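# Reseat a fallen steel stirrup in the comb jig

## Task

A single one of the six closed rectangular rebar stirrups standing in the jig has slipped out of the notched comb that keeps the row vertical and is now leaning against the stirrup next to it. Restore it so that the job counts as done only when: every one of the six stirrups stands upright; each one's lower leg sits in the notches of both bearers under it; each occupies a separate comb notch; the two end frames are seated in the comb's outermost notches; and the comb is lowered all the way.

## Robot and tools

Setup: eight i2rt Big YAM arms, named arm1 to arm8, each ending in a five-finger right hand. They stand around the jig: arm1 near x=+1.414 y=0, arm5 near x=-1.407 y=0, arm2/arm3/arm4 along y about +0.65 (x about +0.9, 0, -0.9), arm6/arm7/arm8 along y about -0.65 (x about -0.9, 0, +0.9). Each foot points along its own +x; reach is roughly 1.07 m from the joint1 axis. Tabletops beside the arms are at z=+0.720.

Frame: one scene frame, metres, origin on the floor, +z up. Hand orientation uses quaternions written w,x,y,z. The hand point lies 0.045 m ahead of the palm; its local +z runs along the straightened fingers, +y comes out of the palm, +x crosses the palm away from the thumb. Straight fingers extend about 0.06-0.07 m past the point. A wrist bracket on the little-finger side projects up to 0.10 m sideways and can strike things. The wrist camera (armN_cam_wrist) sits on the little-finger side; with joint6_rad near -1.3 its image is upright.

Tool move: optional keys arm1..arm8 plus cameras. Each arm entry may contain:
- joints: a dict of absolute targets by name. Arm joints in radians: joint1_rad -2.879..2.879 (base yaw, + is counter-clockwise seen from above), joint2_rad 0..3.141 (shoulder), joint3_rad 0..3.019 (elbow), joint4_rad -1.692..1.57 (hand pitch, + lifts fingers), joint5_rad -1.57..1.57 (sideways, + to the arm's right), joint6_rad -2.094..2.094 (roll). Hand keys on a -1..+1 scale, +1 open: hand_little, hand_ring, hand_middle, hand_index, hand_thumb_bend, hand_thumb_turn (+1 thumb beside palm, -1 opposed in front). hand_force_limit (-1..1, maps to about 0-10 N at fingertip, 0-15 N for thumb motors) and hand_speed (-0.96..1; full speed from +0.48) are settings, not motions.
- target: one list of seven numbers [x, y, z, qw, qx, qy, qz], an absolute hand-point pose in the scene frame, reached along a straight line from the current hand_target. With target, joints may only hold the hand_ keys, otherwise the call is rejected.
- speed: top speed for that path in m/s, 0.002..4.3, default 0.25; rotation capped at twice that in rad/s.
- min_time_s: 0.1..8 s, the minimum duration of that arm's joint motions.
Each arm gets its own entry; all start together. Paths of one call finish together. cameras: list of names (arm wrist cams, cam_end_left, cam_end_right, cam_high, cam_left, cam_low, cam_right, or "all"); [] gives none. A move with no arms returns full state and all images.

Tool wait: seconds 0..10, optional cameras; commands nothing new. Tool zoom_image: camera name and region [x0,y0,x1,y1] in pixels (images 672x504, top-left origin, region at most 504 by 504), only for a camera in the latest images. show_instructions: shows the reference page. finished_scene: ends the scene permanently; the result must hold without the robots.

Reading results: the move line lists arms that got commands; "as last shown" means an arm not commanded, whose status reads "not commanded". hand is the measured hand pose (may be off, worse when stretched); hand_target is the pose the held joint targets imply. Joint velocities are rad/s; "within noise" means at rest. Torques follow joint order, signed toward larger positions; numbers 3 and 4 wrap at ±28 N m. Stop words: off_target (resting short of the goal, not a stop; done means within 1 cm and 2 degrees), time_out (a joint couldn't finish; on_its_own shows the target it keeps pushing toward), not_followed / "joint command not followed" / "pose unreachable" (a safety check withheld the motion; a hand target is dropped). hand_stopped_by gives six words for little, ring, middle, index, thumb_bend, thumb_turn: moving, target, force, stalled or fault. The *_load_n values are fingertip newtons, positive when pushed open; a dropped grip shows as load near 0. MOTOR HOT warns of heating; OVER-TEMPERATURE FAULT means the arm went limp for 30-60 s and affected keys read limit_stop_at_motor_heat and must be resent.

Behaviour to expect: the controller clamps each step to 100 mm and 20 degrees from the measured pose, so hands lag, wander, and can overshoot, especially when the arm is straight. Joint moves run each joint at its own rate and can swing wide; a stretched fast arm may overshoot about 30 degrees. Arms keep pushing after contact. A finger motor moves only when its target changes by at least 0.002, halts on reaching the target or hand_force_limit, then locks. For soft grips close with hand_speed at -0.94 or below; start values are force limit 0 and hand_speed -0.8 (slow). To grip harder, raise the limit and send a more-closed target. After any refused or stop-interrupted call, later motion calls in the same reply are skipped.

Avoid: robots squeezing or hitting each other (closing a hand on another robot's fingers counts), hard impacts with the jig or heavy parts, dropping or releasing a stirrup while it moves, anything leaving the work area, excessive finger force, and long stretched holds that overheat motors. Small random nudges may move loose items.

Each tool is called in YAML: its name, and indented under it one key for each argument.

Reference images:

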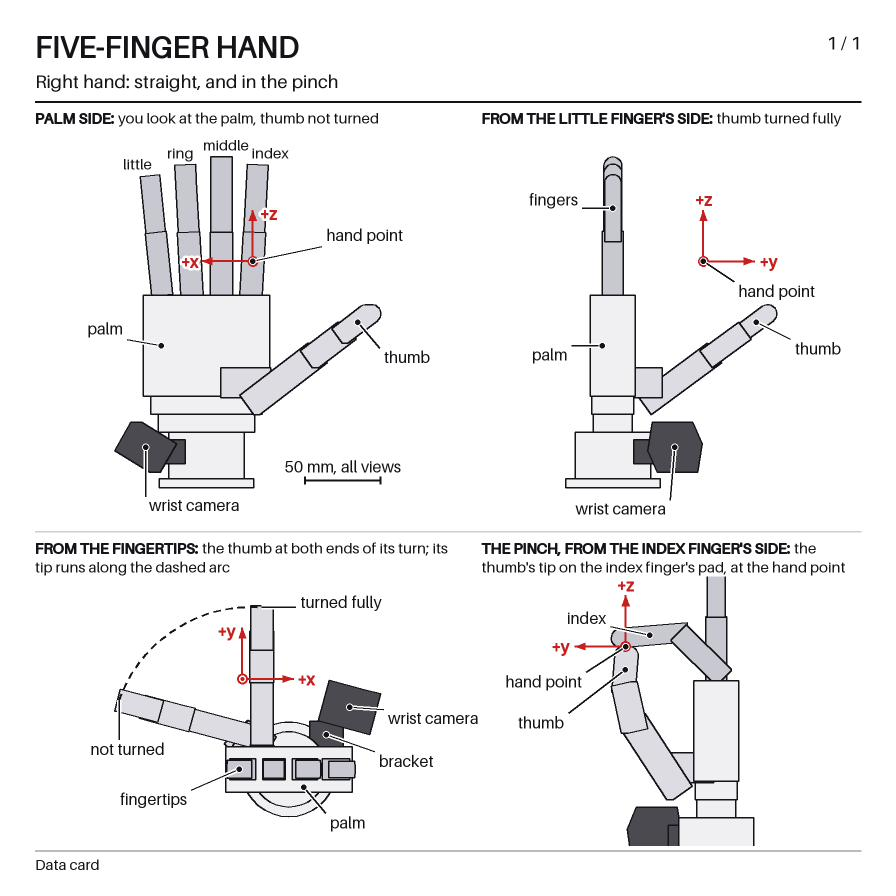

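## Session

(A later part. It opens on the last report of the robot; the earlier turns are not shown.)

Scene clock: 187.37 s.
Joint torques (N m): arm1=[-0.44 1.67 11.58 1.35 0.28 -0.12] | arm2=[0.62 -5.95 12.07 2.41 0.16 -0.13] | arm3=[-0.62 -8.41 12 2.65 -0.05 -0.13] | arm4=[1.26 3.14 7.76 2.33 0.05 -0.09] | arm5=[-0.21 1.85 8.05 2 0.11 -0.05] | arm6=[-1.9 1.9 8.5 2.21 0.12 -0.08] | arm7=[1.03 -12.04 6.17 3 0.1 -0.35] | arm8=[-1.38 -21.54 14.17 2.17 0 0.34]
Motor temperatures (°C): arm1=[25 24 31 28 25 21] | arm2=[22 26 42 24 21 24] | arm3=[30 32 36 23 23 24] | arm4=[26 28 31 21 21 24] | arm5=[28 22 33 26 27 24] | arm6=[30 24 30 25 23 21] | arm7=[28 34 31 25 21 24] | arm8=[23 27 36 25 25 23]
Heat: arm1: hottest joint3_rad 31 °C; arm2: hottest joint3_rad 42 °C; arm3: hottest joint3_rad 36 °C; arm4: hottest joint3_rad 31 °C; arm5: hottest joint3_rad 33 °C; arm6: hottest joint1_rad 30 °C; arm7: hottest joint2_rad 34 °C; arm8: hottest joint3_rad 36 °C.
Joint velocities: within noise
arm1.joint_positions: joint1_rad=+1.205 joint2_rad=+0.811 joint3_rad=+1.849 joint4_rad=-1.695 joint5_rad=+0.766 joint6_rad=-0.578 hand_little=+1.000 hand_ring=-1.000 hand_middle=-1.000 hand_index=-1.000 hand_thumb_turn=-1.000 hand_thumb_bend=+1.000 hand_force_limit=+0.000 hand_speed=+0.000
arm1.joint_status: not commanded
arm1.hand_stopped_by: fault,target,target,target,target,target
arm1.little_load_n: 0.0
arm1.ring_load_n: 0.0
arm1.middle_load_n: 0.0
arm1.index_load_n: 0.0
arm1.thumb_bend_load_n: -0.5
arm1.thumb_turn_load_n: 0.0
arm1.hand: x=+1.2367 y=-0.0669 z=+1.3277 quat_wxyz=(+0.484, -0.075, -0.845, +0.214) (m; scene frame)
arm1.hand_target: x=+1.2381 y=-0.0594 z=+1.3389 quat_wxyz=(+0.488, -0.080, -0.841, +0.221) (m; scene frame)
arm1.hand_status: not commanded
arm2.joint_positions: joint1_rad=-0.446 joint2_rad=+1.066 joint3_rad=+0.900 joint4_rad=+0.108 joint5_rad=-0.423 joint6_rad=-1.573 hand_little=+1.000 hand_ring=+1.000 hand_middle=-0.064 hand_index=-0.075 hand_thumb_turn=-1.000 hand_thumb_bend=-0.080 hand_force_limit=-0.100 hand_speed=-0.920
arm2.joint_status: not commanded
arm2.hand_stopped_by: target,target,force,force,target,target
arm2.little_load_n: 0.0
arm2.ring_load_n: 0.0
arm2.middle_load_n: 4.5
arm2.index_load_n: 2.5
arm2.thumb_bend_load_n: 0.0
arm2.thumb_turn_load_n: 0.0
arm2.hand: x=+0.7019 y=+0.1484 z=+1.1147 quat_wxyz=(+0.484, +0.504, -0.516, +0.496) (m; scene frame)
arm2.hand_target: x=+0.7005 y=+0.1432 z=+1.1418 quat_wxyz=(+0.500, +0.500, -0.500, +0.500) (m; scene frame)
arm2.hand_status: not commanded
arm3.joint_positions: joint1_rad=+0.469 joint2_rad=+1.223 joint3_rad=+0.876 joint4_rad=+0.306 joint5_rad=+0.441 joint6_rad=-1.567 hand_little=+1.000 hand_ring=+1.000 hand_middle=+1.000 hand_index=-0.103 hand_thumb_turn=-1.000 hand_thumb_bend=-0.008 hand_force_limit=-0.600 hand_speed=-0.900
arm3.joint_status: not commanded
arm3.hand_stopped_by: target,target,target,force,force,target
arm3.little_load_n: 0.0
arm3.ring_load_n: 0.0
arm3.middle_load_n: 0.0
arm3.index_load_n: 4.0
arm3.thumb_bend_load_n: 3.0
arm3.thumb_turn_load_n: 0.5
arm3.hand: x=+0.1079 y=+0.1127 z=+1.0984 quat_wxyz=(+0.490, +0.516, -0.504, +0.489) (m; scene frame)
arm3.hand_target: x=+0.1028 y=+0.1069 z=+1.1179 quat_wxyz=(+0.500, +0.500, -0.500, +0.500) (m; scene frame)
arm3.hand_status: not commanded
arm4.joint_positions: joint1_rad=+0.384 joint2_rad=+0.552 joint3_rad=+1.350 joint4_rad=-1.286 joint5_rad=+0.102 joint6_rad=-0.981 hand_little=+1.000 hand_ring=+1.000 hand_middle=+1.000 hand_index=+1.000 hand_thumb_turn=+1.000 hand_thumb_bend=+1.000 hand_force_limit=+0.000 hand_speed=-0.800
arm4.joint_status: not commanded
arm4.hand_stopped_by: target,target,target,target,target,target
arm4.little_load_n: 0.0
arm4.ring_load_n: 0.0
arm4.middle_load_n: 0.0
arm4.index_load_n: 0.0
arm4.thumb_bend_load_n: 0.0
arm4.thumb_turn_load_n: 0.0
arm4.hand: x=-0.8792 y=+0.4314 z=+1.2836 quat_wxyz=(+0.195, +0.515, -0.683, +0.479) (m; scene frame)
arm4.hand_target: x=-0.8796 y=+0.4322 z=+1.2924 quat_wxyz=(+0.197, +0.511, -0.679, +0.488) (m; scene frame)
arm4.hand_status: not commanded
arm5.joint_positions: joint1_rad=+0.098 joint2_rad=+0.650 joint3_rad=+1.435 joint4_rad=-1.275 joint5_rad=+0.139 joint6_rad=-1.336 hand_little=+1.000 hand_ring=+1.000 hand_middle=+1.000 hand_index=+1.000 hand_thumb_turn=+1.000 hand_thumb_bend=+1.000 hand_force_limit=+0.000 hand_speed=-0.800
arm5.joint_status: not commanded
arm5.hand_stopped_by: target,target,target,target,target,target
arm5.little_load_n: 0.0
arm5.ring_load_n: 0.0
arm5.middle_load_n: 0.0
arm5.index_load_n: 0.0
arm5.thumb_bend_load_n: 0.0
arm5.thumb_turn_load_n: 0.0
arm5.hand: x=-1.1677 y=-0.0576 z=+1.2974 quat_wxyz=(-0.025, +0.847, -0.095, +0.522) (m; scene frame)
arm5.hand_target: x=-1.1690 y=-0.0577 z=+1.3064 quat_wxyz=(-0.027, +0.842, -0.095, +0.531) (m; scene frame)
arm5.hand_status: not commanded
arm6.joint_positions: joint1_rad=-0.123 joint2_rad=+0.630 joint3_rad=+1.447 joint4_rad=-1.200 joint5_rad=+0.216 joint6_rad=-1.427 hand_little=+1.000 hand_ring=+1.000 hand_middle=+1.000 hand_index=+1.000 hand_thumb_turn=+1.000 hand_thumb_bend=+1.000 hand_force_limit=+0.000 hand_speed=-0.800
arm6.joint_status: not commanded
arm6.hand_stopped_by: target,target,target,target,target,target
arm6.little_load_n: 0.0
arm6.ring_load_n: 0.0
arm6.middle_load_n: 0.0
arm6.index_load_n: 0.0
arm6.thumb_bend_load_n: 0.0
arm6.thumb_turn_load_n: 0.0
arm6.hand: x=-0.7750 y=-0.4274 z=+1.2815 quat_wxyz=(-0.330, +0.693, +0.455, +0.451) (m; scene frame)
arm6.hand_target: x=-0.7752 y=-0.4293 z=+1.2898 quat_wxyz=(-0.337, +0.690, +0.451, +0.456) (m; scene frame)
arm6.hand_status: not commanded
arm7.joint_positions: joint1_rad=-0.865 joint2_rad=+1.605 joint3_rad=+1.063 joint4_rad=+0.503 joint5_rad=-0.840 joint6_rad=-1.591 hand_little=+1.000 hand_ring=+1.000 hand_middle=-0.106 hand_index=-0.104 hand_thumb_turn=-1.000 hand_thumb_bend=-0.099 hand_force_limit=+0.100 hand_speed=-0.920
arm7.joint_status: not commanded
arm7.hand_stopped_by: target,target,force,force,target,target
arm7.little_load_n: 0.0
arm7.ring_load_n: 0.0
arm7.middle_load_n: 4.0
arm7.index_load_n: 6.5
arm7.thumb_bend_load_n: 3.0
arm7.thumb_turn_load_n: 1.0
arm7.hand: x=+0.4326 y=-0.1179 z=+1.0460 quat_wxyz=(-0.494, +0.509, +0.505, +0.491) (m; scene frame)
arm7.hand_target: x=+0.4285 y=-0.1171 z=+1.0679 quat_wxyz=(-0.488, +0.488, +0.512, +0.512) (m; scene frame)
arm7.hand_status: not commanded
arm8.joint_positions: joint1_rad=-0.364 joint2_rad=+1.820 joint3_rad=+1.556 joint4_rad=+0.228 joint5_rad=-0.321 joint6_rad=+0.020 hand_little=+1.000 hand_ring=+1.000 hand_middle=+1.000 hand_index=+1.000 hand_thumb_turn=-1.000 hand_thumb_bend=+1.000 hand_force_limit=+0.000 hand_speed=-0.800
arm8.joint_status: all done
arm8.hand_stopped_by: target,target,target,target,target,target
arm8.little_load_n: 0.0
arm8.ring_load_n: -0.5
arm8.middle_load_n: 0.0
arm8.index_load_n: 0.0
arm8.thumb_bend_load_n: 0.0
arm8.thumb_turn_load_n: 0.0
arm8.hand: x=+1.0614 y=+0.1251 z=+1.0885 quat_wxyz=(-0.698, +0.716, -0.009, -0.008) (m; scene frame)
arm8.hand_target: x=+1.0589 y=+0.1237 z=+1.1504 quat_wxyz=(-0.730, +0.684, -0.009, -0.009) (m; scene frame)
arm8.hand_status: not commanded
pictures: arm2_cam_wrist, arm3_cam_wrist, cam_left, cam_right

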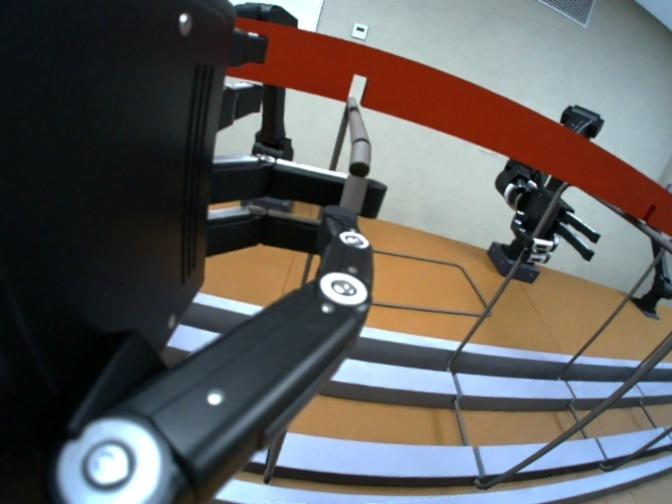

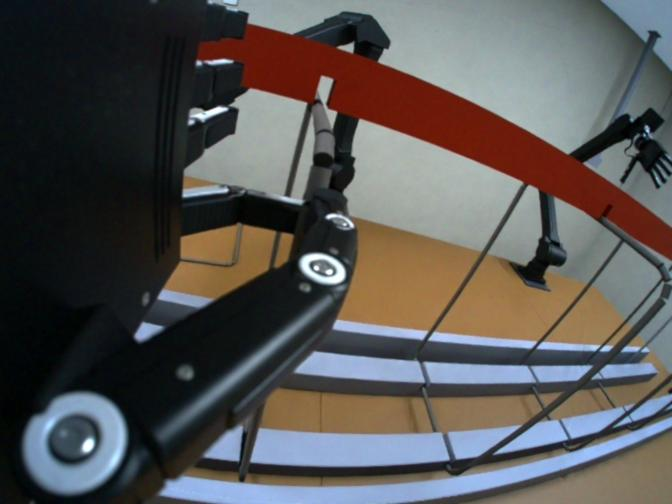

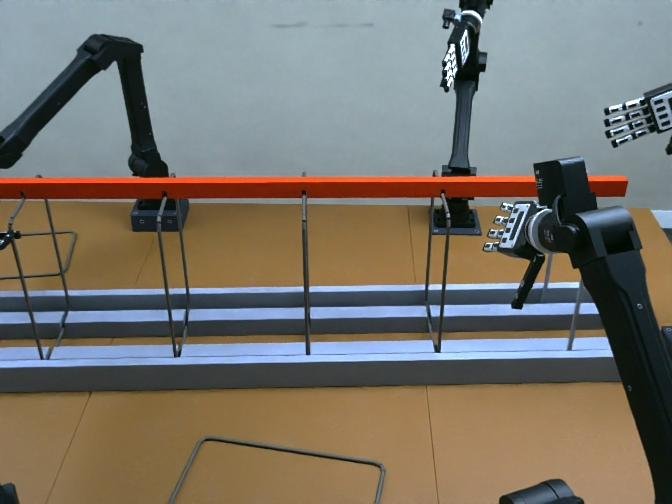

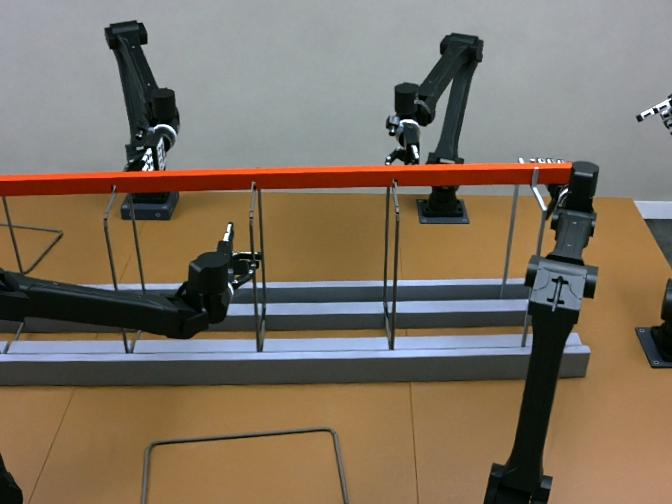

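zoom_image:
  camera: "arm2_cam_wrist"
  region: [600, 180, 672, 252]

zoom_image:
  camera: "cam_right"
  region: [235, 160, 275, 200]

zoom_image:
  camera: "arm3_cam_wrist"
  region: [500, 150, 560, 210]

Scaled by 7.000 from the camera's image (finer frame: 960x720).

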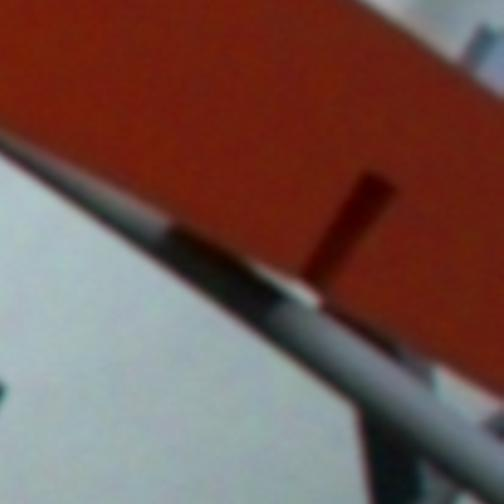

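Scaled by 12.600 from the camera's image (finer frame: 960x720).

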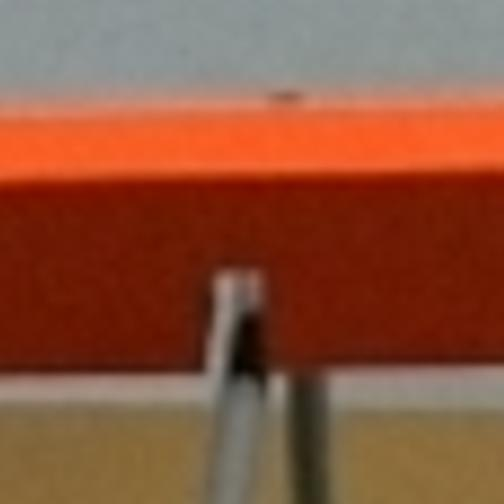

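Scaled by 8.400 from the camera's image (finer frame: 960x720).

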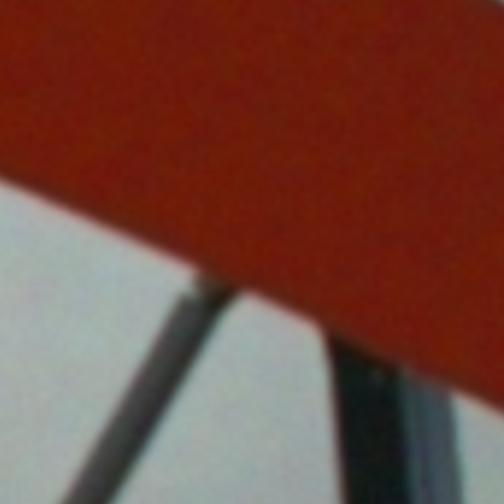

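move:
  cameras: ["cam_right", "cam_end_right", "arm2_cam_wrist", "arm7_cam_wrist"]

zoom_image:
  camera: "cam_right"
  region: [225, 150, 285, 195]

zoom_image:
  camera: "arm2_cam_wrist"
  region: [572, 162, 672, 262]

Scene clock: 189.40 s.
Joint torques (N m): arm1=[-0.15 2.2 11.38 1.16 0.27 -0.19] | arm2=[0.56 -5.89 12.08 2.41 0.16 -0.13] | arm3=[-0.79 -8.35 11.97 2.56 -0.06 -0.13] | arm4=[1.26 3.25 7.75 2.29 0.06 -0.09] | arm5=[-0.62 2.49 8.13 2.04 0.11 -0.05] | arm6=[-2.08 2.02 8.5 2.17 0.12 -0.08] | arm7=[1.44 -11.87 6.15 3.02 0.09 -0.35] | arm8=[-1.2 -21.71 14.12 2.21 0 0.33]
Motor temperatures (°C): arm1=[25 24 31 28 25 21] | arm2=[22 26 42 24 21 24] | arm3=[30 32 36 23 23 24] | arm4=[26 28 31 21 21 24] | arm5=[28 22 33 26 27 24] | arm6=[30 24 30 25 23 21] | arm7=[28 34 31 25 21 24] | arm8=[23 28 36 25 25 23]
Heat: arm1: hottest joint3_rad 31 °C; arm2: hottest joint3_rad 42 °C; arm3: hottest joint3_rad 36 °C; arm4: hottest joint3_rad 31 °C; arm5: hottest joint3_rad 33 °C; arm6: hottest joint1_rad 30 °C; arm7: hottest joint2_rad 34 °C; arm8: hottest joint3_rad 36 °C.
Joint velocities: within noise
arm1.joint_positions: joint1_rad=+1.205 joint2_rad=+0.811 joint3_rad=+1.849 joint4_rad=-1.695 joint5_rad=+0.766 joint6_rad=-0.578 hand_little=+1.000 hand_ring=-1.000 hand_middle=-1.000 hand_index=-1.000 hand_thumb_turn=-1.000 hand_thumb_bend=+1.000 hand_force_limit=+0.000 hand_speed=+0.000
arm1.joint_status: not commanded
arm1.hand_stopped_by: fault,target,target,target,target,target
arm1.little_load_n: 0.0
arm1.ring_load_n: 0.0
arm1.middle_load_n: 0.0
arm1.index_load_n: 0.0
arm1.thumb_bend_load_n: 0.0
arm1.thumb_turn_load_n: 0.0
arm1.hand: x=+1.2367 y=-0.0669 z=+1.3277 quat_wxyz=(+0.484, -0.075, -0.845, +0.214) (m; scene frame)
arm1.hand_target: x=+1.2381 y=-0.0594 z=+1.3389 quat_wxyz=(+0.488, -0.080, -0.841, +0.221) (m; scene frame)
arm1.hand_status: not commanded
arm2.joint_positions: joint1_rad=-0.446 joint2_rad=+1.066 joint3_rad=+0.900 joint4_rad=+0.108 joint5_rad=-0.423 joint6_rad=-1.573 hand_little=+1.000 hand_ring=+1.000 hand_middle=-0.064 hand_index=-0.075 hand_thumb_turn=-1.000 hand_thumb_bend=-0.080 hand_force_limit=-0.100 hand_speed=-0.920
arm2.joint_status: not commanded
arm2.hand_stopped_by: target,target,force,force,target,target
arm2.little_load_n: 0.0
arm2.ring_load_n: 0.0
arm2.middle_load_n: 4.5
arm2.index_load_n: 3.0
arm2.thumb_bend_load_n: 0.0
arm2.thumb_turn_load_n: -0.5
arm2.hand: x=+0.7019 y=+0.1484 z=+1.1147 quat_wxyz=(+0.484, +0.504, -0.516, +0.496) (m; scene frame)
arm2.hand_target: x=+0.7005 y=+0.1432 z=+1.1418 quat_wxyz=(+0.500, +0.500, -0.500, +0.500) (m; scene frame)
arm2.hand_status: not commanded
arm3.joint_positions: joint1_rad=+0.469 joint2_rad=+1.223 joint3_rad=+0.876 joint4_rad=+0.306 joint5_rad=+0.441 joint6_rad=-1.567 hand_little=+1.000 hand_ring=+1.000 hand_middle=+1.000 hand_index=-0.103 hand_thumb_turn=-1.000 hand_thumb_bend=-0.008 hand_force_limit=-0.600 hand_speed=-0.900
arm3.joint_status: not commanded
arm3.hand_stopped_by: target,target,target,force,force,target
arm3.little_load_n: 0.0
arm3.ring_load_n: 0.0
arm3.middle_load_n: 0.0
arm3.index_load_n: 3.5
arm3.thumb_bend_load_n: 3.0
arm3.thumb_turn_load_n: 0.5
arm3.hand: x=+0.1079 y=+0.1127 z=+1.0984 quat_wxyz=(+0.490, +0.516, -0.504, +0.489) (m; scene frame)
arm3.hand_target: x=+0.1028 y=+0.1069 z=+1.1179 quat_wxyz=(+0.500, +0.500, -0.500, +0.500) (m; scene frame)
arm3.hand_status: not commanded
arm4.joint_positions: joint1_rad=+0.384 joint2_rad=+0.552 joint3_rad=+1.350 joint4_rad=-1.286 joint5_rad=+0.102 joint6_rad=-0.981 hand_little=+1.000 hand_ring=+1.000 hand_middle=+1.000 hand_index=+1.000 hand_thumb_turn=+1.000 hand_thumb_bend=+1.000 hand_force_limit=+0.000 hand_speed=-0.800
arm4.joint_status: not commanded
arm4.hand_stopped_by: target,target,target,target,target,target
arm4.little_load_n: 0.0
arm4.ring_load_n: 0.0
arm4.middle_load_n: 0.0
arm4.index_load_n: 0.0
arm4.thumb_bend_load_n: 0.0
arm4.thumb_turn_load_n: 0.0
arm4.hand: x=-0.8792 y=+0.4314 z=+1.2836 quat_wxyz=(+0.195, +0.515, -0.683, +0.479) (m; scene frame)
arm4.hand_target: x=-0.8796 y=+0.4322 z=+1.2924 quat_wxyz=(+0.197, +0.511, -0.679, +0.488) (m; scene frame)
arm4.hand_status: not commanded
arm5.joint_positions: joint1_rad=+0.098 joint2_rad=+0.650 joint3_rad=+1.435 joint4_rad=-1.275 joint5_rad=+0.139 joint6_rad=-1.336 hand_little=+1.000 hand_ring=+1.000 hand_middle=+1.000 hand_index=+1.000 hand_thumb_turn=+1.000 hand_thumb_bend=+1.000 hand_force_limit=+0.000 hand_speed=-0.800
arm5.joint_status: not commanded
arm5.hand_stopped_by: target,target,target,target,target,target
arm5.little_load_n: 0.0
arm5.ring_load_n: 0.0
arm5.middle_load_n: 0.0
arm5.index_load_n: 0.0
arm5.thumb_bend_load_n: 0.0
arm5.thumb_turn_load_n: 0.0
arm5.hand: x=-1.1677 y=-0.0576 z=+1.2974 quat_wxyz=(-0.025, +0.847, -0.095, +0.522) (m; scene frame)
arm5.hand_target: x=-1.1690 y=-0.0577 z=+1.3064 quat_wxyz=(-0.027, +0.842, -0.095, +0.531) (m; scene frame)
arm5.hand_status: not commanded
arm6.joint_positions: joint1_rad=-0.123 joint2_rad=+0.630 joint3_rad=+1.447 joint4_rad=-1.200 joint5_rad=+0.216 joint6_rad=-1.427 hand_little=+1.000 hand_ring=+1.000 hand_middle=+1.000 hand_index=+1.000 hand_thumb_turn=+1.000 hand_thumb_bend=+1.000 hand_force_limit=+0.000 hand_speed=-0.800
arm6.joint_status: not commanded
arm6.hand_stopped_by: target,target,target,target,target,target
arm6.little_load_n: 0.0
arm6.ring_load_n: 0.0
arm6.middle_load_n: 0.0
arm6.index_load_n: 0.0
arm6.thumb_bend_load_n: 0.0
arm6.thumb_turn_load_n: 0.0
arm6.hand: x=-0.7750 y=-0.4274 z=+1.2815 quat_wxyz=(-0.330, +0.693, +0.455, +0.451) (m; scene frame)
arm6.hand_target: x=-0.7752 y=-0.4293 z=+1.2898 quat_wxyz=(-0.337, +0.690, +0.451, +0.456) (m; scene frame)
arm6.hand_status: not commanded
arm7.joint_positions: joint1_rad=-0.865 joint2_rad=+1.605 joint3_rad=+1.063 joint4_rad=+0.503 joint5_rad=-0.840 joint6_rad=-1.591 hand_little=+1.000 hand_ring=+1.000 hand_middle=-0.106 hand_index=-0.104 hand_thumb_turn=-1.000 hand_thumb_bend=-0.099 hand_force_limit=+0.100 hand_speed=-0.920
arm7.joint_status: not commanded
arm7.hand_stopped_by: target,target,force,force,target,target
arm7.little_load_n: 0.0
arm7.ring_load_n: 0.0
arm7.middle_load_n: 4.0
arm7.index_load_n: 6.5
arm7.thumb_bend_load_n: 3.0
arm7.thumb_turn_load_n: 1.0
arm7.hand: x=+0.4326 y=-0.1179 z=+1.0460 quat_wxyz=(-0.494, +0.509, +0.505, +0.491) (m; scene frame)
arm7.hand_target: x=+0.4285 y=-0.1171 z=+1.0679 quat_wxyz=(-0.488, +0.488, +0.512, +0.512) (m; scene frame)
arm7.hand_status: not commanded
arm8.joint_positions: joint1_rad=-0.364 joint2_rad=+1.820 joint3_rad=+1.556 joint4_rad=+0.228 joint5_rad=-0.321 joint6_rad=+0.020 hand_little=+1.000 hand_ring=+1.000 hand_middle=+1.000 hand_index=+1.000 hand_thumb_turn=-1.000 hand_thumb_bend=+1.000 hand_force_limit=+0.000 hand_speed=-0.800
arm8.joint_status: all done
arm8.hand_stopped_by: target,target,target,target,target,target
arm8.little_load_n: 0.0
arm8.ring_load_n: 0.0
arm8.middle_load_n: 0.0
arm8.index_load_n: 0.0
arm8.thumb_bend_load_n: 0.0
arm8.thumb_turn_load_n: 0.0
arm8.hand: x=+1.0614 y=+0.1251 z=+1.0885 quat_wxyz=(-0.698, +0.716, -0.009, -0.008) (m; scene frame)
arm8.hand_target: x=+1.0589 y=+0.1237 z=+1.1504 quat_wxyz=(-0.730, +0.684, -0.009, -0.009) (m; scene frame)
arm8.hand_status: not commanded
pictures: arm2_cam_wrist, arm7_cam_wrist, cam_end_right, cam_right

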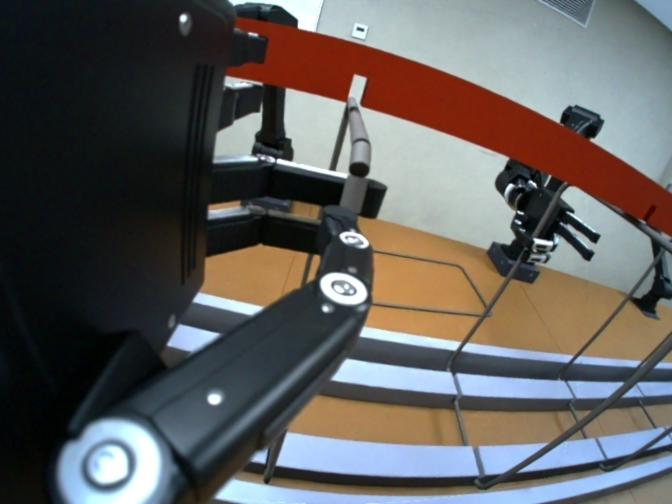

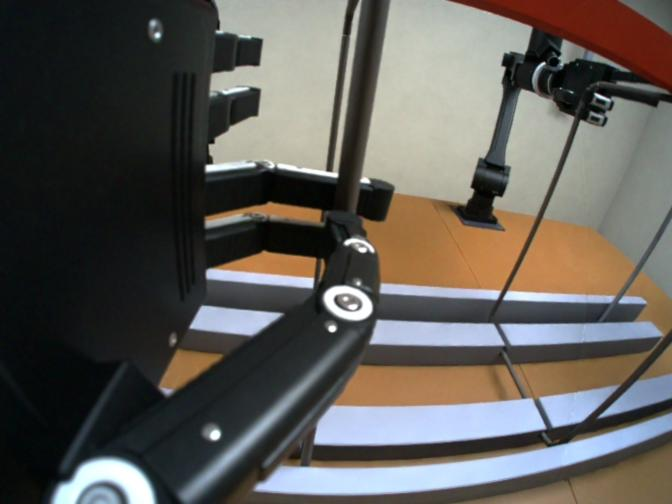

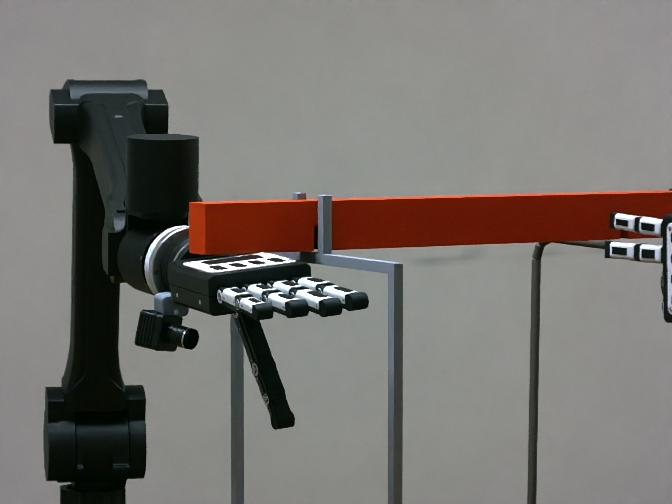

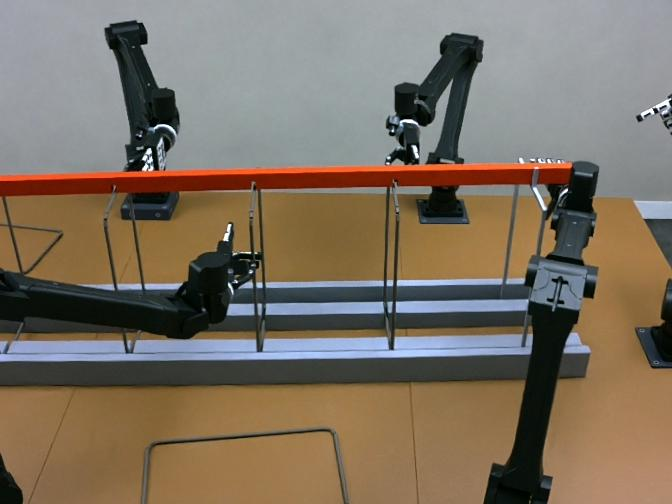

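Scaled by 8.400 from the camera's image (finer frame: 960x720).

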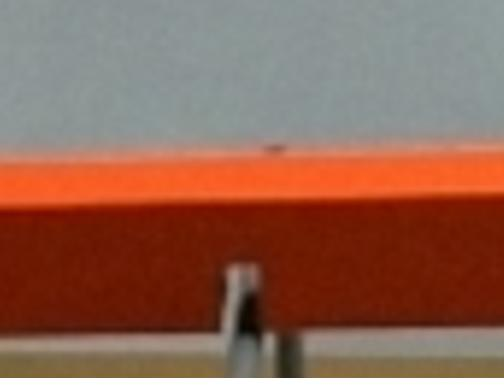

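Scaled by 5.040 from the camera's image (finer frame: 960x720).

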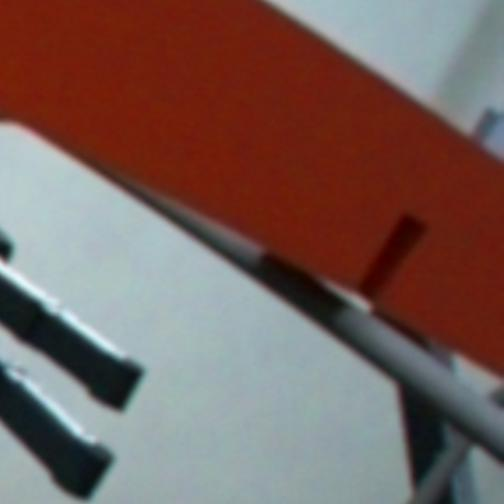

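zoom_image:
  camera: "cam_right"
  region: [236, 168, 276, 208]

zoom_image:
  camera: "cam_right"
  region: [376, 158, 416, 198]

zoom_image:
  camera: "cam_right"
  region: [90, 170, 130, 210]

Scaled by 12.600 from the camera's image (finer frame: 960x720).

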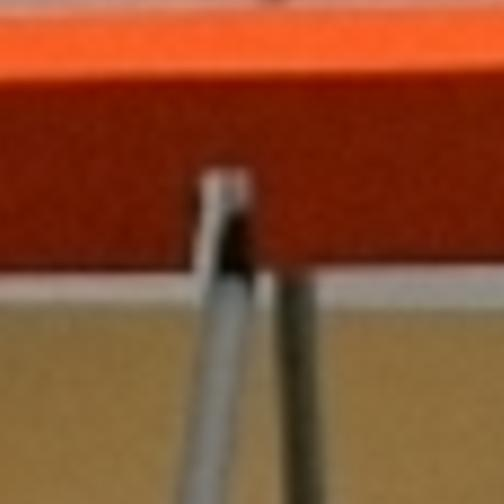

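Scaled by 12.600 from the camera's image (finer frame: 960x720).

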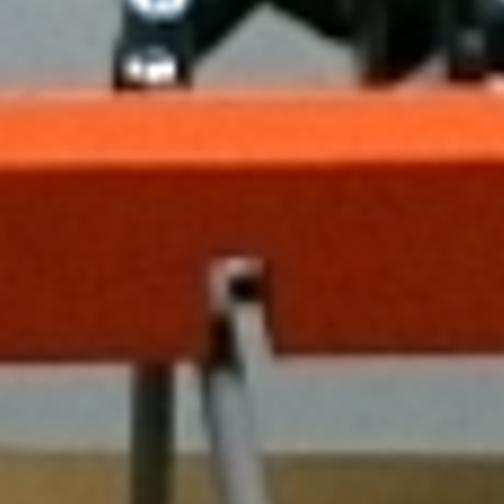

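Scaled by 12.600 from the camera's image (finer frame: 960x720).

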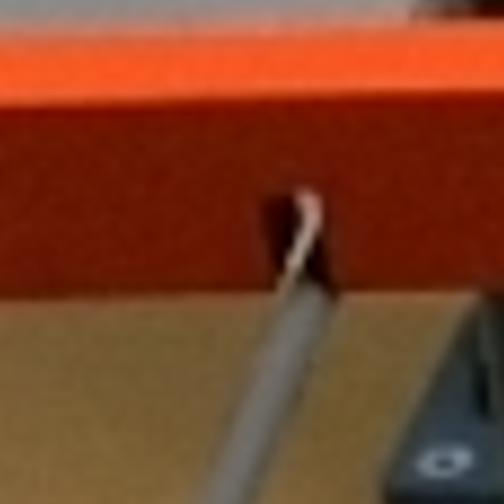

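move:
  arm8: {"joints": {"joint2_rad": 1.797, "joint3_rad": 1.589, "joint4_rad": 0.235}, "min_time_s": 1.2}
  cameras: ["cam_right", "cam_end_right", "arm2_cam_wrist"]

zoom_image:
  camera: "cam_right"
  region: [236, 168, 276, 208]

zoom_image:
  camera: "cam_right"
  region: [376, 158, 416, 198]

zoom_image:
  camera: "cam_end_right"
  region: [170, 180, 250, 240]

Scene clock: 193.80 s.
Joint torques (N m): arm1=[-0.03 2.32 11.54 1.05 0.29 -0.15] | arm2=[0.62 -5.95 12.07 2.41 0.16 -0.13] | arm3=[-0.73 -8.41 12 2.56 -0.06 -0.13] | arm4=[1.03 3.19 7.75 2.35 0.06 -0.09] | arm5=[-0.21 2.43 8.08 2.04 0.06 -0.04] | arm6=[-2.02 2.02 8.5 2.18 0.11 -0.09] | arm7=[0.97 -12.04 6.17 3.04 0.1 -0.37] | arm8=[-1.08 -20.95 12.93 2.06 -0.01 0.35]
Motor temperatures (°C): arm1=[25 24 31 28 25 21] | arm2=[22 26 42 24 21 24] | arm3=[30 32 36 23 23 24] | arm4=[26 28 31 21 21 24] | arm5=[28 22 33 26 27 24] | arm6=[30 24 30 25 23 21] | arm7=[28 33 30 25 21 24] | arm8=[23 28 36 25 25 23]
Heat: arm1: hottest joint3_rad 31 °C; arm2: hottest joint3_rad 42 °C; arm3: hottest joint3_rad 36 °C; arm4: hottest joint3_rad 31 °C; arm5: hottest joint3_rad 33 °C; arm6: hottest joint1_rad 30 °C; arm7: hottest joint2_rad 33 °C; arm8: hottest joint3_rad 36 °C.
move: arm8 done
Joint velocities: within noise
arm1, arm2, arm3, arm4, arm5, arm6, arm7: as last shown
arm2.index_load_n: 2.5
arm2.thumb_bend_load_n: 0.5
arm3.index_load_n: 4.0
arm3.thumb_turn_load_n: 0.0
arm7.middle_load_n: 3.5
arm8.joint_positions: joint1_rad=-0.363 joint2_rad=+1.828 joint3_rad=+1.556 joint4_rad=+0.226 joint5_rad=-0.321 joint6_rad=+0.020 hand_little=+1.000 hand_ring=+1.000 hand_middle=+1.000 hand_index=+1.000 hand_thumb_turn=-1.000 hand_thumb_bend=+1.000 hand_force_limit=+0.000 hand_speed=-0.800
arm8.joint_status: all done
arm8.hand_stopped_by: target,target,target,target,target,target
arm8.little_load_n: 0.0
arm8.ring_load_n: 0.0
arm8.middle_load_n: 0.0
arm8.index_load_n: -0.5
arm8.thumb_bend_load_n: 0.0
arm8.thumb_turn_load_n: 0.0
arm8.hand: x=+1.0615 y=+0.1264 z=+1.0817 quat_wxyz=(-0.694, +0.720, -0.010, -0.009)
arm8.hand_target: x=+1.0596 y=+0.1255 z=+1.1293 quat_wxyz=(-0.719, +0.695, -0.013, -0.012)
arm8.hand_status: not commanded
pictures: arm2_cam_wrist, cam_end_right, cam_right

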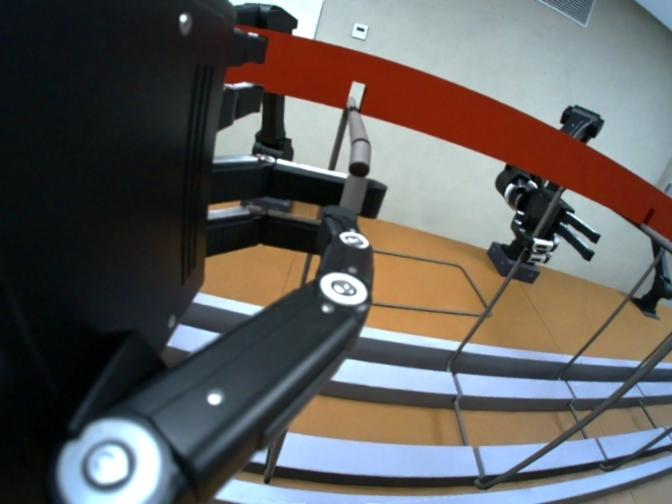

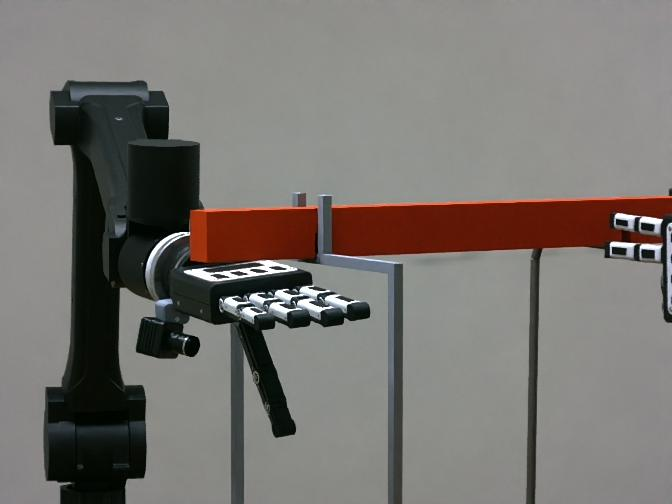

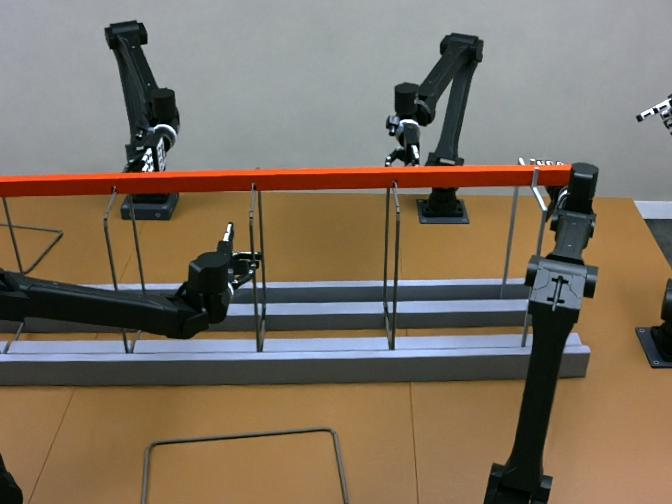

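Scaled by 12.600 from the camera's image (finer frame: 960x720).

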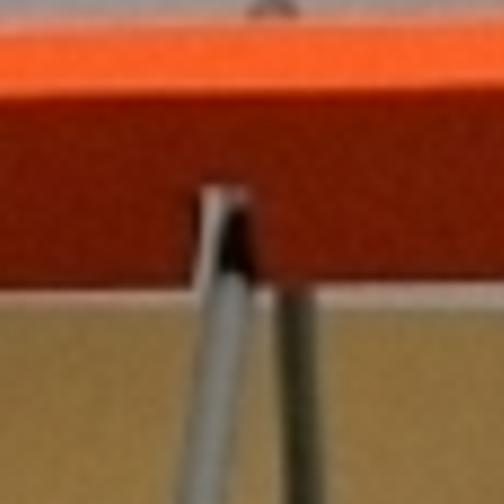

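Scaled by 12.600 from the camera's image (finer frame: 960x720).

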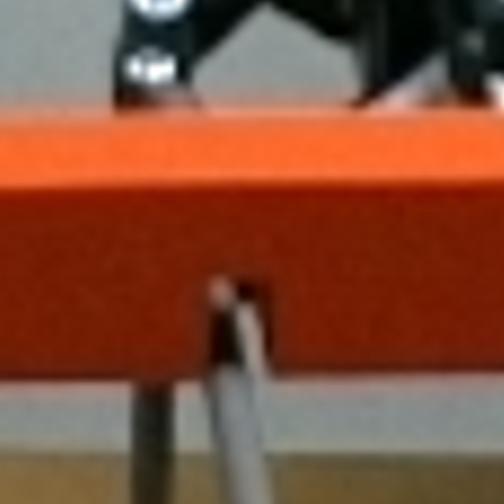

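Scaled by 6.300 from the camera's image (finer frame: 960x720).

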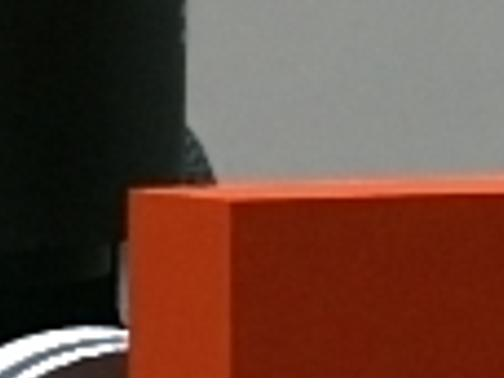

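move:
  arm8: {"joints": {"joint2_rad": 1.812, "joint3_rad": 1.576, "joint4_rad": 0.232}, "min_time_s": 1.2}
  cameras: ["cam_right", "cam_end_right", "arm2_cam_wrist"]

zoom_image:
  camera: "cam_right"
  region: [236, 168, 276, 208]

zoom_image:
  camera: "cam_right"
  region: [376, 158, 416, 198]

zoom_image:
  camera: "arm2_cam_wrist"
  region: [572, 162, 672, 262]

Scene clock: 195.70 s.
Joint torques (N m): arm1=[-0.44 1.67 11.44 1.28 0.16 -0.14] | arm2=[0.5 -5.89 12.07 2.41 0.16 -0.13] | arm3=[-0.56 -8.29 11.96 2.61 -0.08 -0.13] | arm4=[1.2 3.08 7.76 2.3 0.05 -0.1] | arm5=[-0.32 2.08 8.24 1.91 0.07 -0.07] | arm6=[-2.14 2.02 8.51 2.18 0.13 -0.09] | arm7=[1.03 -12.04 6.2 2.95 0.11 -0.34] | arm8=[-0.97 -20.89 11.75 2.02 0.03 0.34]
Motor temperatures (°C): arm1=[25 24 31 28 25 21] | arm2=[22 26 42 24 21 24] | arm3=[30 32 36 23 23 24] | arm4=[26 28 31 21 21 24] | arm5=[28 22 33 26 27 24] | arm6=[30 24 30 25 23 21] | arm7=[28 33 30 25 21 24] | arm8=[23 28 36 25 25 23]
Heat: arm1: hottest joint3_rad 31 °C; arm2: hottest joint3_rad 42 °C; arm3: hottest joint3_rad 36 °C; arm4: hottest joint3_rad 31 °C; arm5: hottest joint3_rad 33 °C; arm6: hottest joint1_rad 30 °C; arm7: hottest joint2_rad 33 °C; arm8: hottest joint3_rad 36 °C.
move: arm8 done
Joint velocities: within noise
arm1, arm2, arm3, arm4, arm5, arm6, arm7: as last shown
arm1.thumb_turn_load_n: 0.5
arm2.joint_positions: joint1_rad=-0.445 joint2_rad=+1.066 joint3_rad=+0.900 joint4_rad=+0.108 joint5_rad=-0.423 joint6_rad=-1.573 hand_little=+1.000 hand_ring=+1.000 hand_middle=-0.064 hand_index=-0.075 hand_thumb_turn=-1.000 hand_thumb_bend=-0.080 hand_force_limit=-0.100 hand_speed=-0.920
arm2.thumb_turn_load_n: 0.0
arm2.hand: x=+0.7025 y=+0.1482 z=+1.1147 quat_wxyz=(+0.483, +0.504, -0.516, +0.496)
arm3.index_load_n: 3.5
arm3.thumb_turn_load_n: 0.5
arm4.ring_load_n: -0.5
arm7.middle_load_n: 4.0
arm7.hand_target: x=+0.4285 y=-0.1172 z=+1.0679 quat_wxyz=(-0.488, +0.488, +0.512, +0.512)
arm8.joint_positions: joint1_rad=-0.363 joint2_rad=+1.840 joint3_rad=+1.556 joint4_rad=+0.223 joint5_rad=-0.322 joint6_rad=+0.020 hand_little=+1.000 hand_ring=+1.000 hand_middle=+1.000 hand_index=+1.000 hand_thumb_turn=-1.000 hand_thumb_bend=+1.000 hand_force_limit=+0.000 hand_speed=-0.800
arm8.joint_status: all done
arm8.hand_stopped_by: target,target,target,target,target,target
arm8.little_load_n: 0.0
arm8.ring_load_n: 0.0
arm8.middle_load_n: 0.0
arm8.index_load_n: 0.0
arm8.thumb_bend_load_n: 0.0
arm8.thumb_turn_load_n: 0.0
arm8.hand: x=+1.0617 y=+0.1282 z=+1.0720 quat_wxyz=(-0.689, +0.724, -0.012, -0.011)
arm8.hand_target: x=+1.0599 y=+0.1268 z=+1.1090 quat_wxyz=(-0.708, +0.705, -0.016, -0.015)
arm8.hand_status: not commanded
pictures: arm2_cam_wrist, cam_end_right, cam_right

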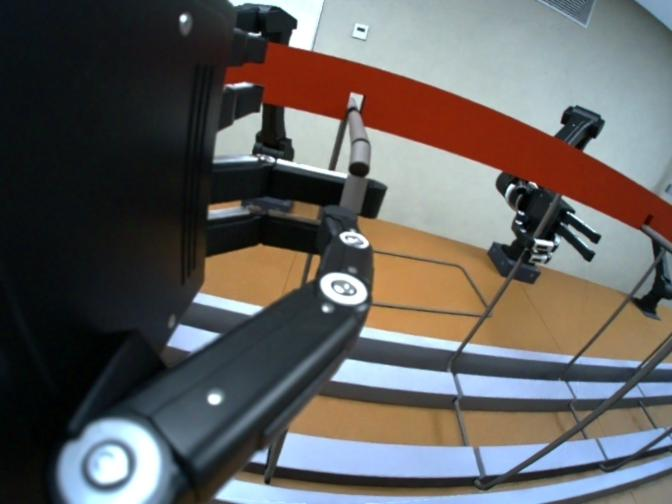

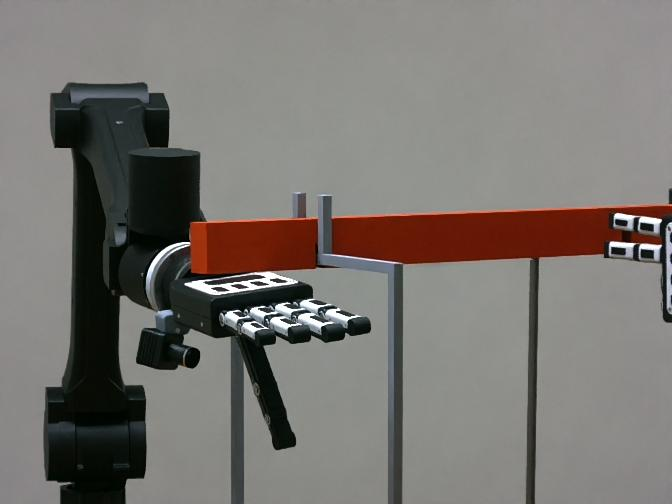

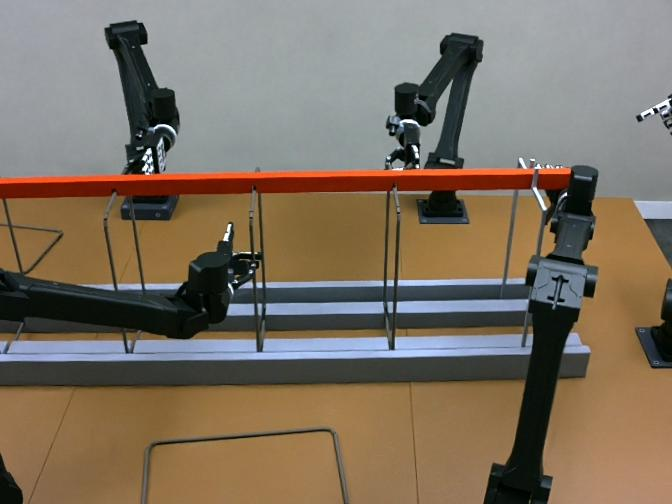

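Scaled by 12.600 from the camera's image (finer frame: 960x720).

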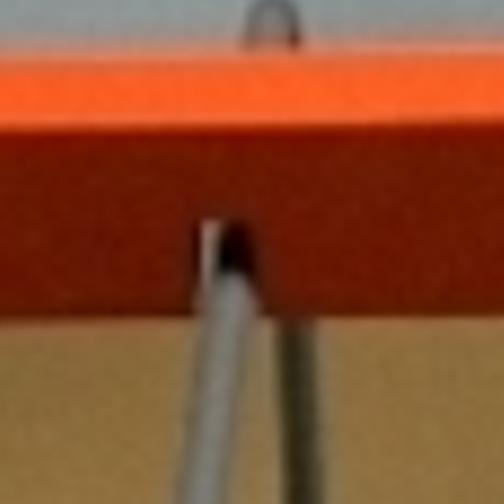

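Scaled by 12.600 from the camera's image (finer frame: 960x720).

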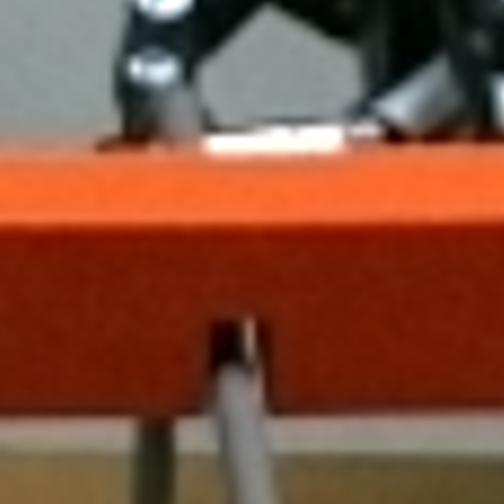

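Scaled by 5.040 from the camera's image (finer frame: 960x720).

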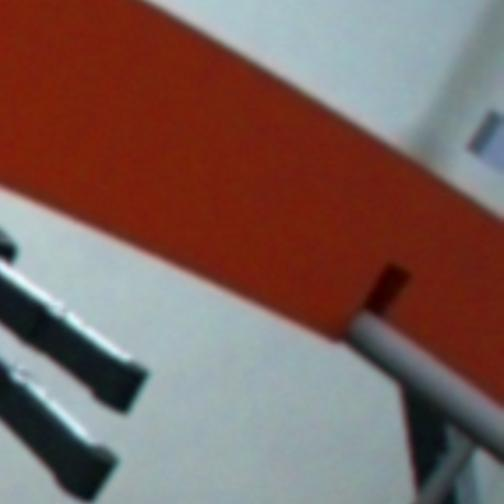

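move:
  arm8: {"joints": {"joint2_rad": 1.825, "joint3_rad": 1.565, "joint4_rad": 0.23}, "min_time_s": 1.2}
  cameras: ["cam_right", "cam_end_right", "arm2_cam_wrist"]

zoom_image:
  camera: "cam_right"
  region: [236, 168, 276, 208]

zoom_image:
  camera: "cam_right"
  region: [376, 158, 416, 198]

Scene clock: 197.33 s.
Joint torques (N m): arm1=[-0.44 2.02 11.4 1.01 0.21 -0.15] | arm2=[0.5 -5.95 12.07 2.4 0.16 -0.13] | arm3=[-0.5 -8.12 11.97 2.62 -0.07 -0.15] | arm4=[1.14 3.08 7.75 2.3 0.04 -0.1] | arm5=[0.03 1.9 8.05 2.14 0.09 -0.06] | arm6=[-2.08 1.85 8.49 2.19 0.11 -0.08] | arm7=[1.08 -11.93 6.19 2.96 0.1 -0.34] | arm8=[-0.97 -20.6 11.3 1.96 0.01 0.33]
Motor temperatures (°C): arm1=[25 24 31 28 25 21] | arm2=[22 26 42 24 21 24] | arm3=[30 31 36 23 23 24] | arm4=[26 28 31 21 21 24] | arm5=[28 22 33 26 27 24] | arm6=[30 24 30 25 23 21] | arm7=[28 33 30 25 21 24] | arm8=[23 28 36 25 25 23]
Heat: arm1: hottest joint3_rad 31 °C; arm2: hottest joint3_rad 42 °C; arm3: hottest joint3_rad 36 °C; arm4: hottest joint3_rad 31 °C; arm5: hottest joint3_rad 33 °C; arm6: hottest joint1_rad 30 °C; arm7: hottest joint2_rad 33 °C; arm8: hottest joint3_rad 36 °C.
move: arm8 done
Joint velocities: within noise
arm1, arm2, arm3, arm4, arm5, arm6, arm7: as last shown
arm1.thumb_turn_load_n: 0.0
arm2.thumb_turn_load_n: 0.5
arm3.index_load_n: 4.0
arm4.ring_load_n: 0.0
arm8.joint_positions: joint1_rad=-0.363 joint2_rad=+1.845 joint3_rad=+1.548 joint4_rad=+0.223 joint5_rad=-0.322 joint6_rad=+0.020 hand_little=+1.000 hand_ring=+1.000 hand_middle=+1.000 hand_index=+1.000 hand_thumb_turn=-1.000 hand_thumb_bend=+1.000 hand_force_limit=+0.000 hand_speed=-0.800
arm8.joint_status: all done
arm8.hand_stopped_by: target,target,target,target,target,target
arm8.little_load_n: -0.5
arm8.ring_load_n: 0.0
arm8.middle_load_n: 0.0
arm8.index_load_n: 0.0
arm8.thumb_bend_load_n: 0.0
arm8.thumb_turn_load_n: 0.0
arm8.hand: x=+1.0616 y=+0.1278 z=+1.0629 quat_wxyz=(-0.685, +0.729, -0.013, -0.013)
arm8.hand_target: x=+1.0602 y=+0.1276 z=+1.0916 quat_wxyz=(-0.700, +0.714, -0.019, -0.018)
arm8.hand_status: not commanded
pictures: arm2_cam_wrist, cam_end_right, cam_right

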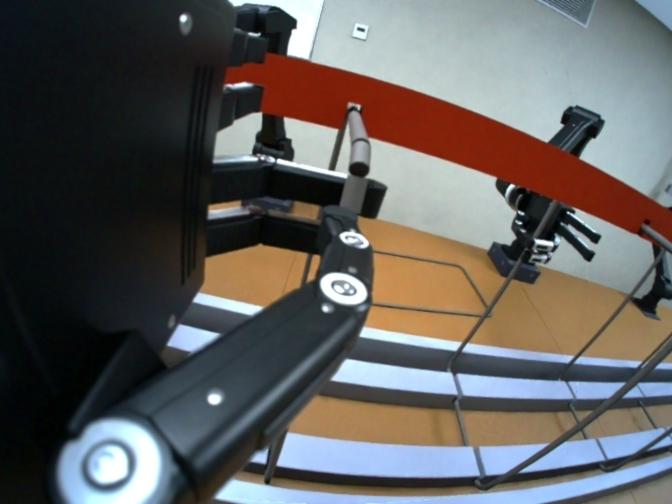

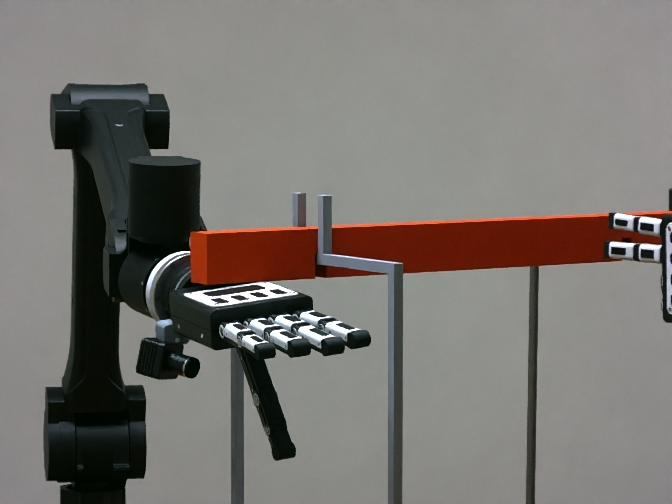

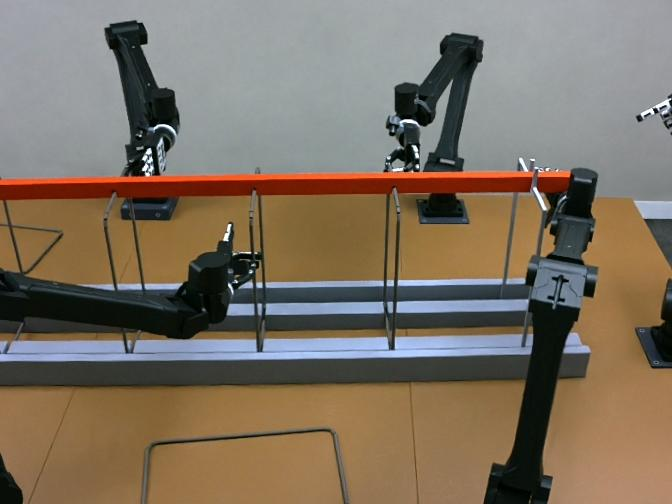

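Scaled by 12.600 from the camera's image (finer frame: 960x720).

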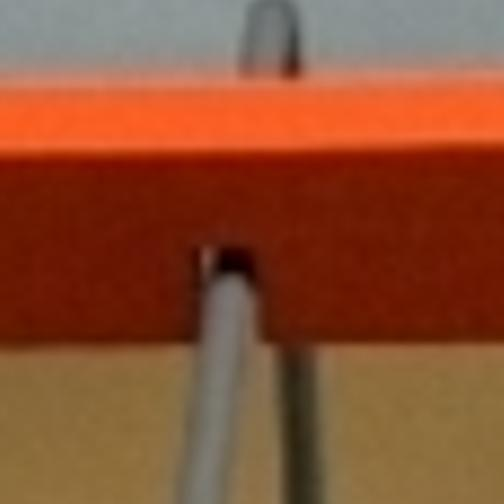

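Scaled by 12.600 from the camera's image (finer frame: 960x720).

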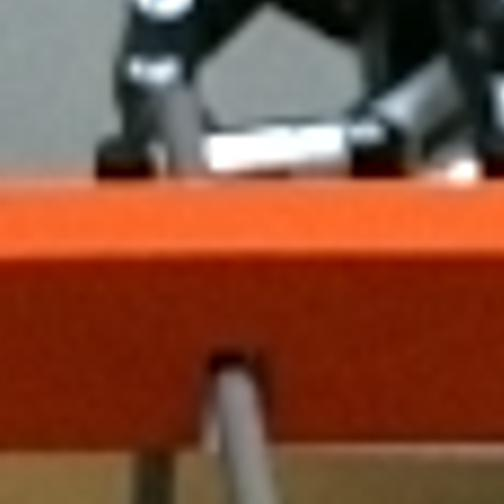

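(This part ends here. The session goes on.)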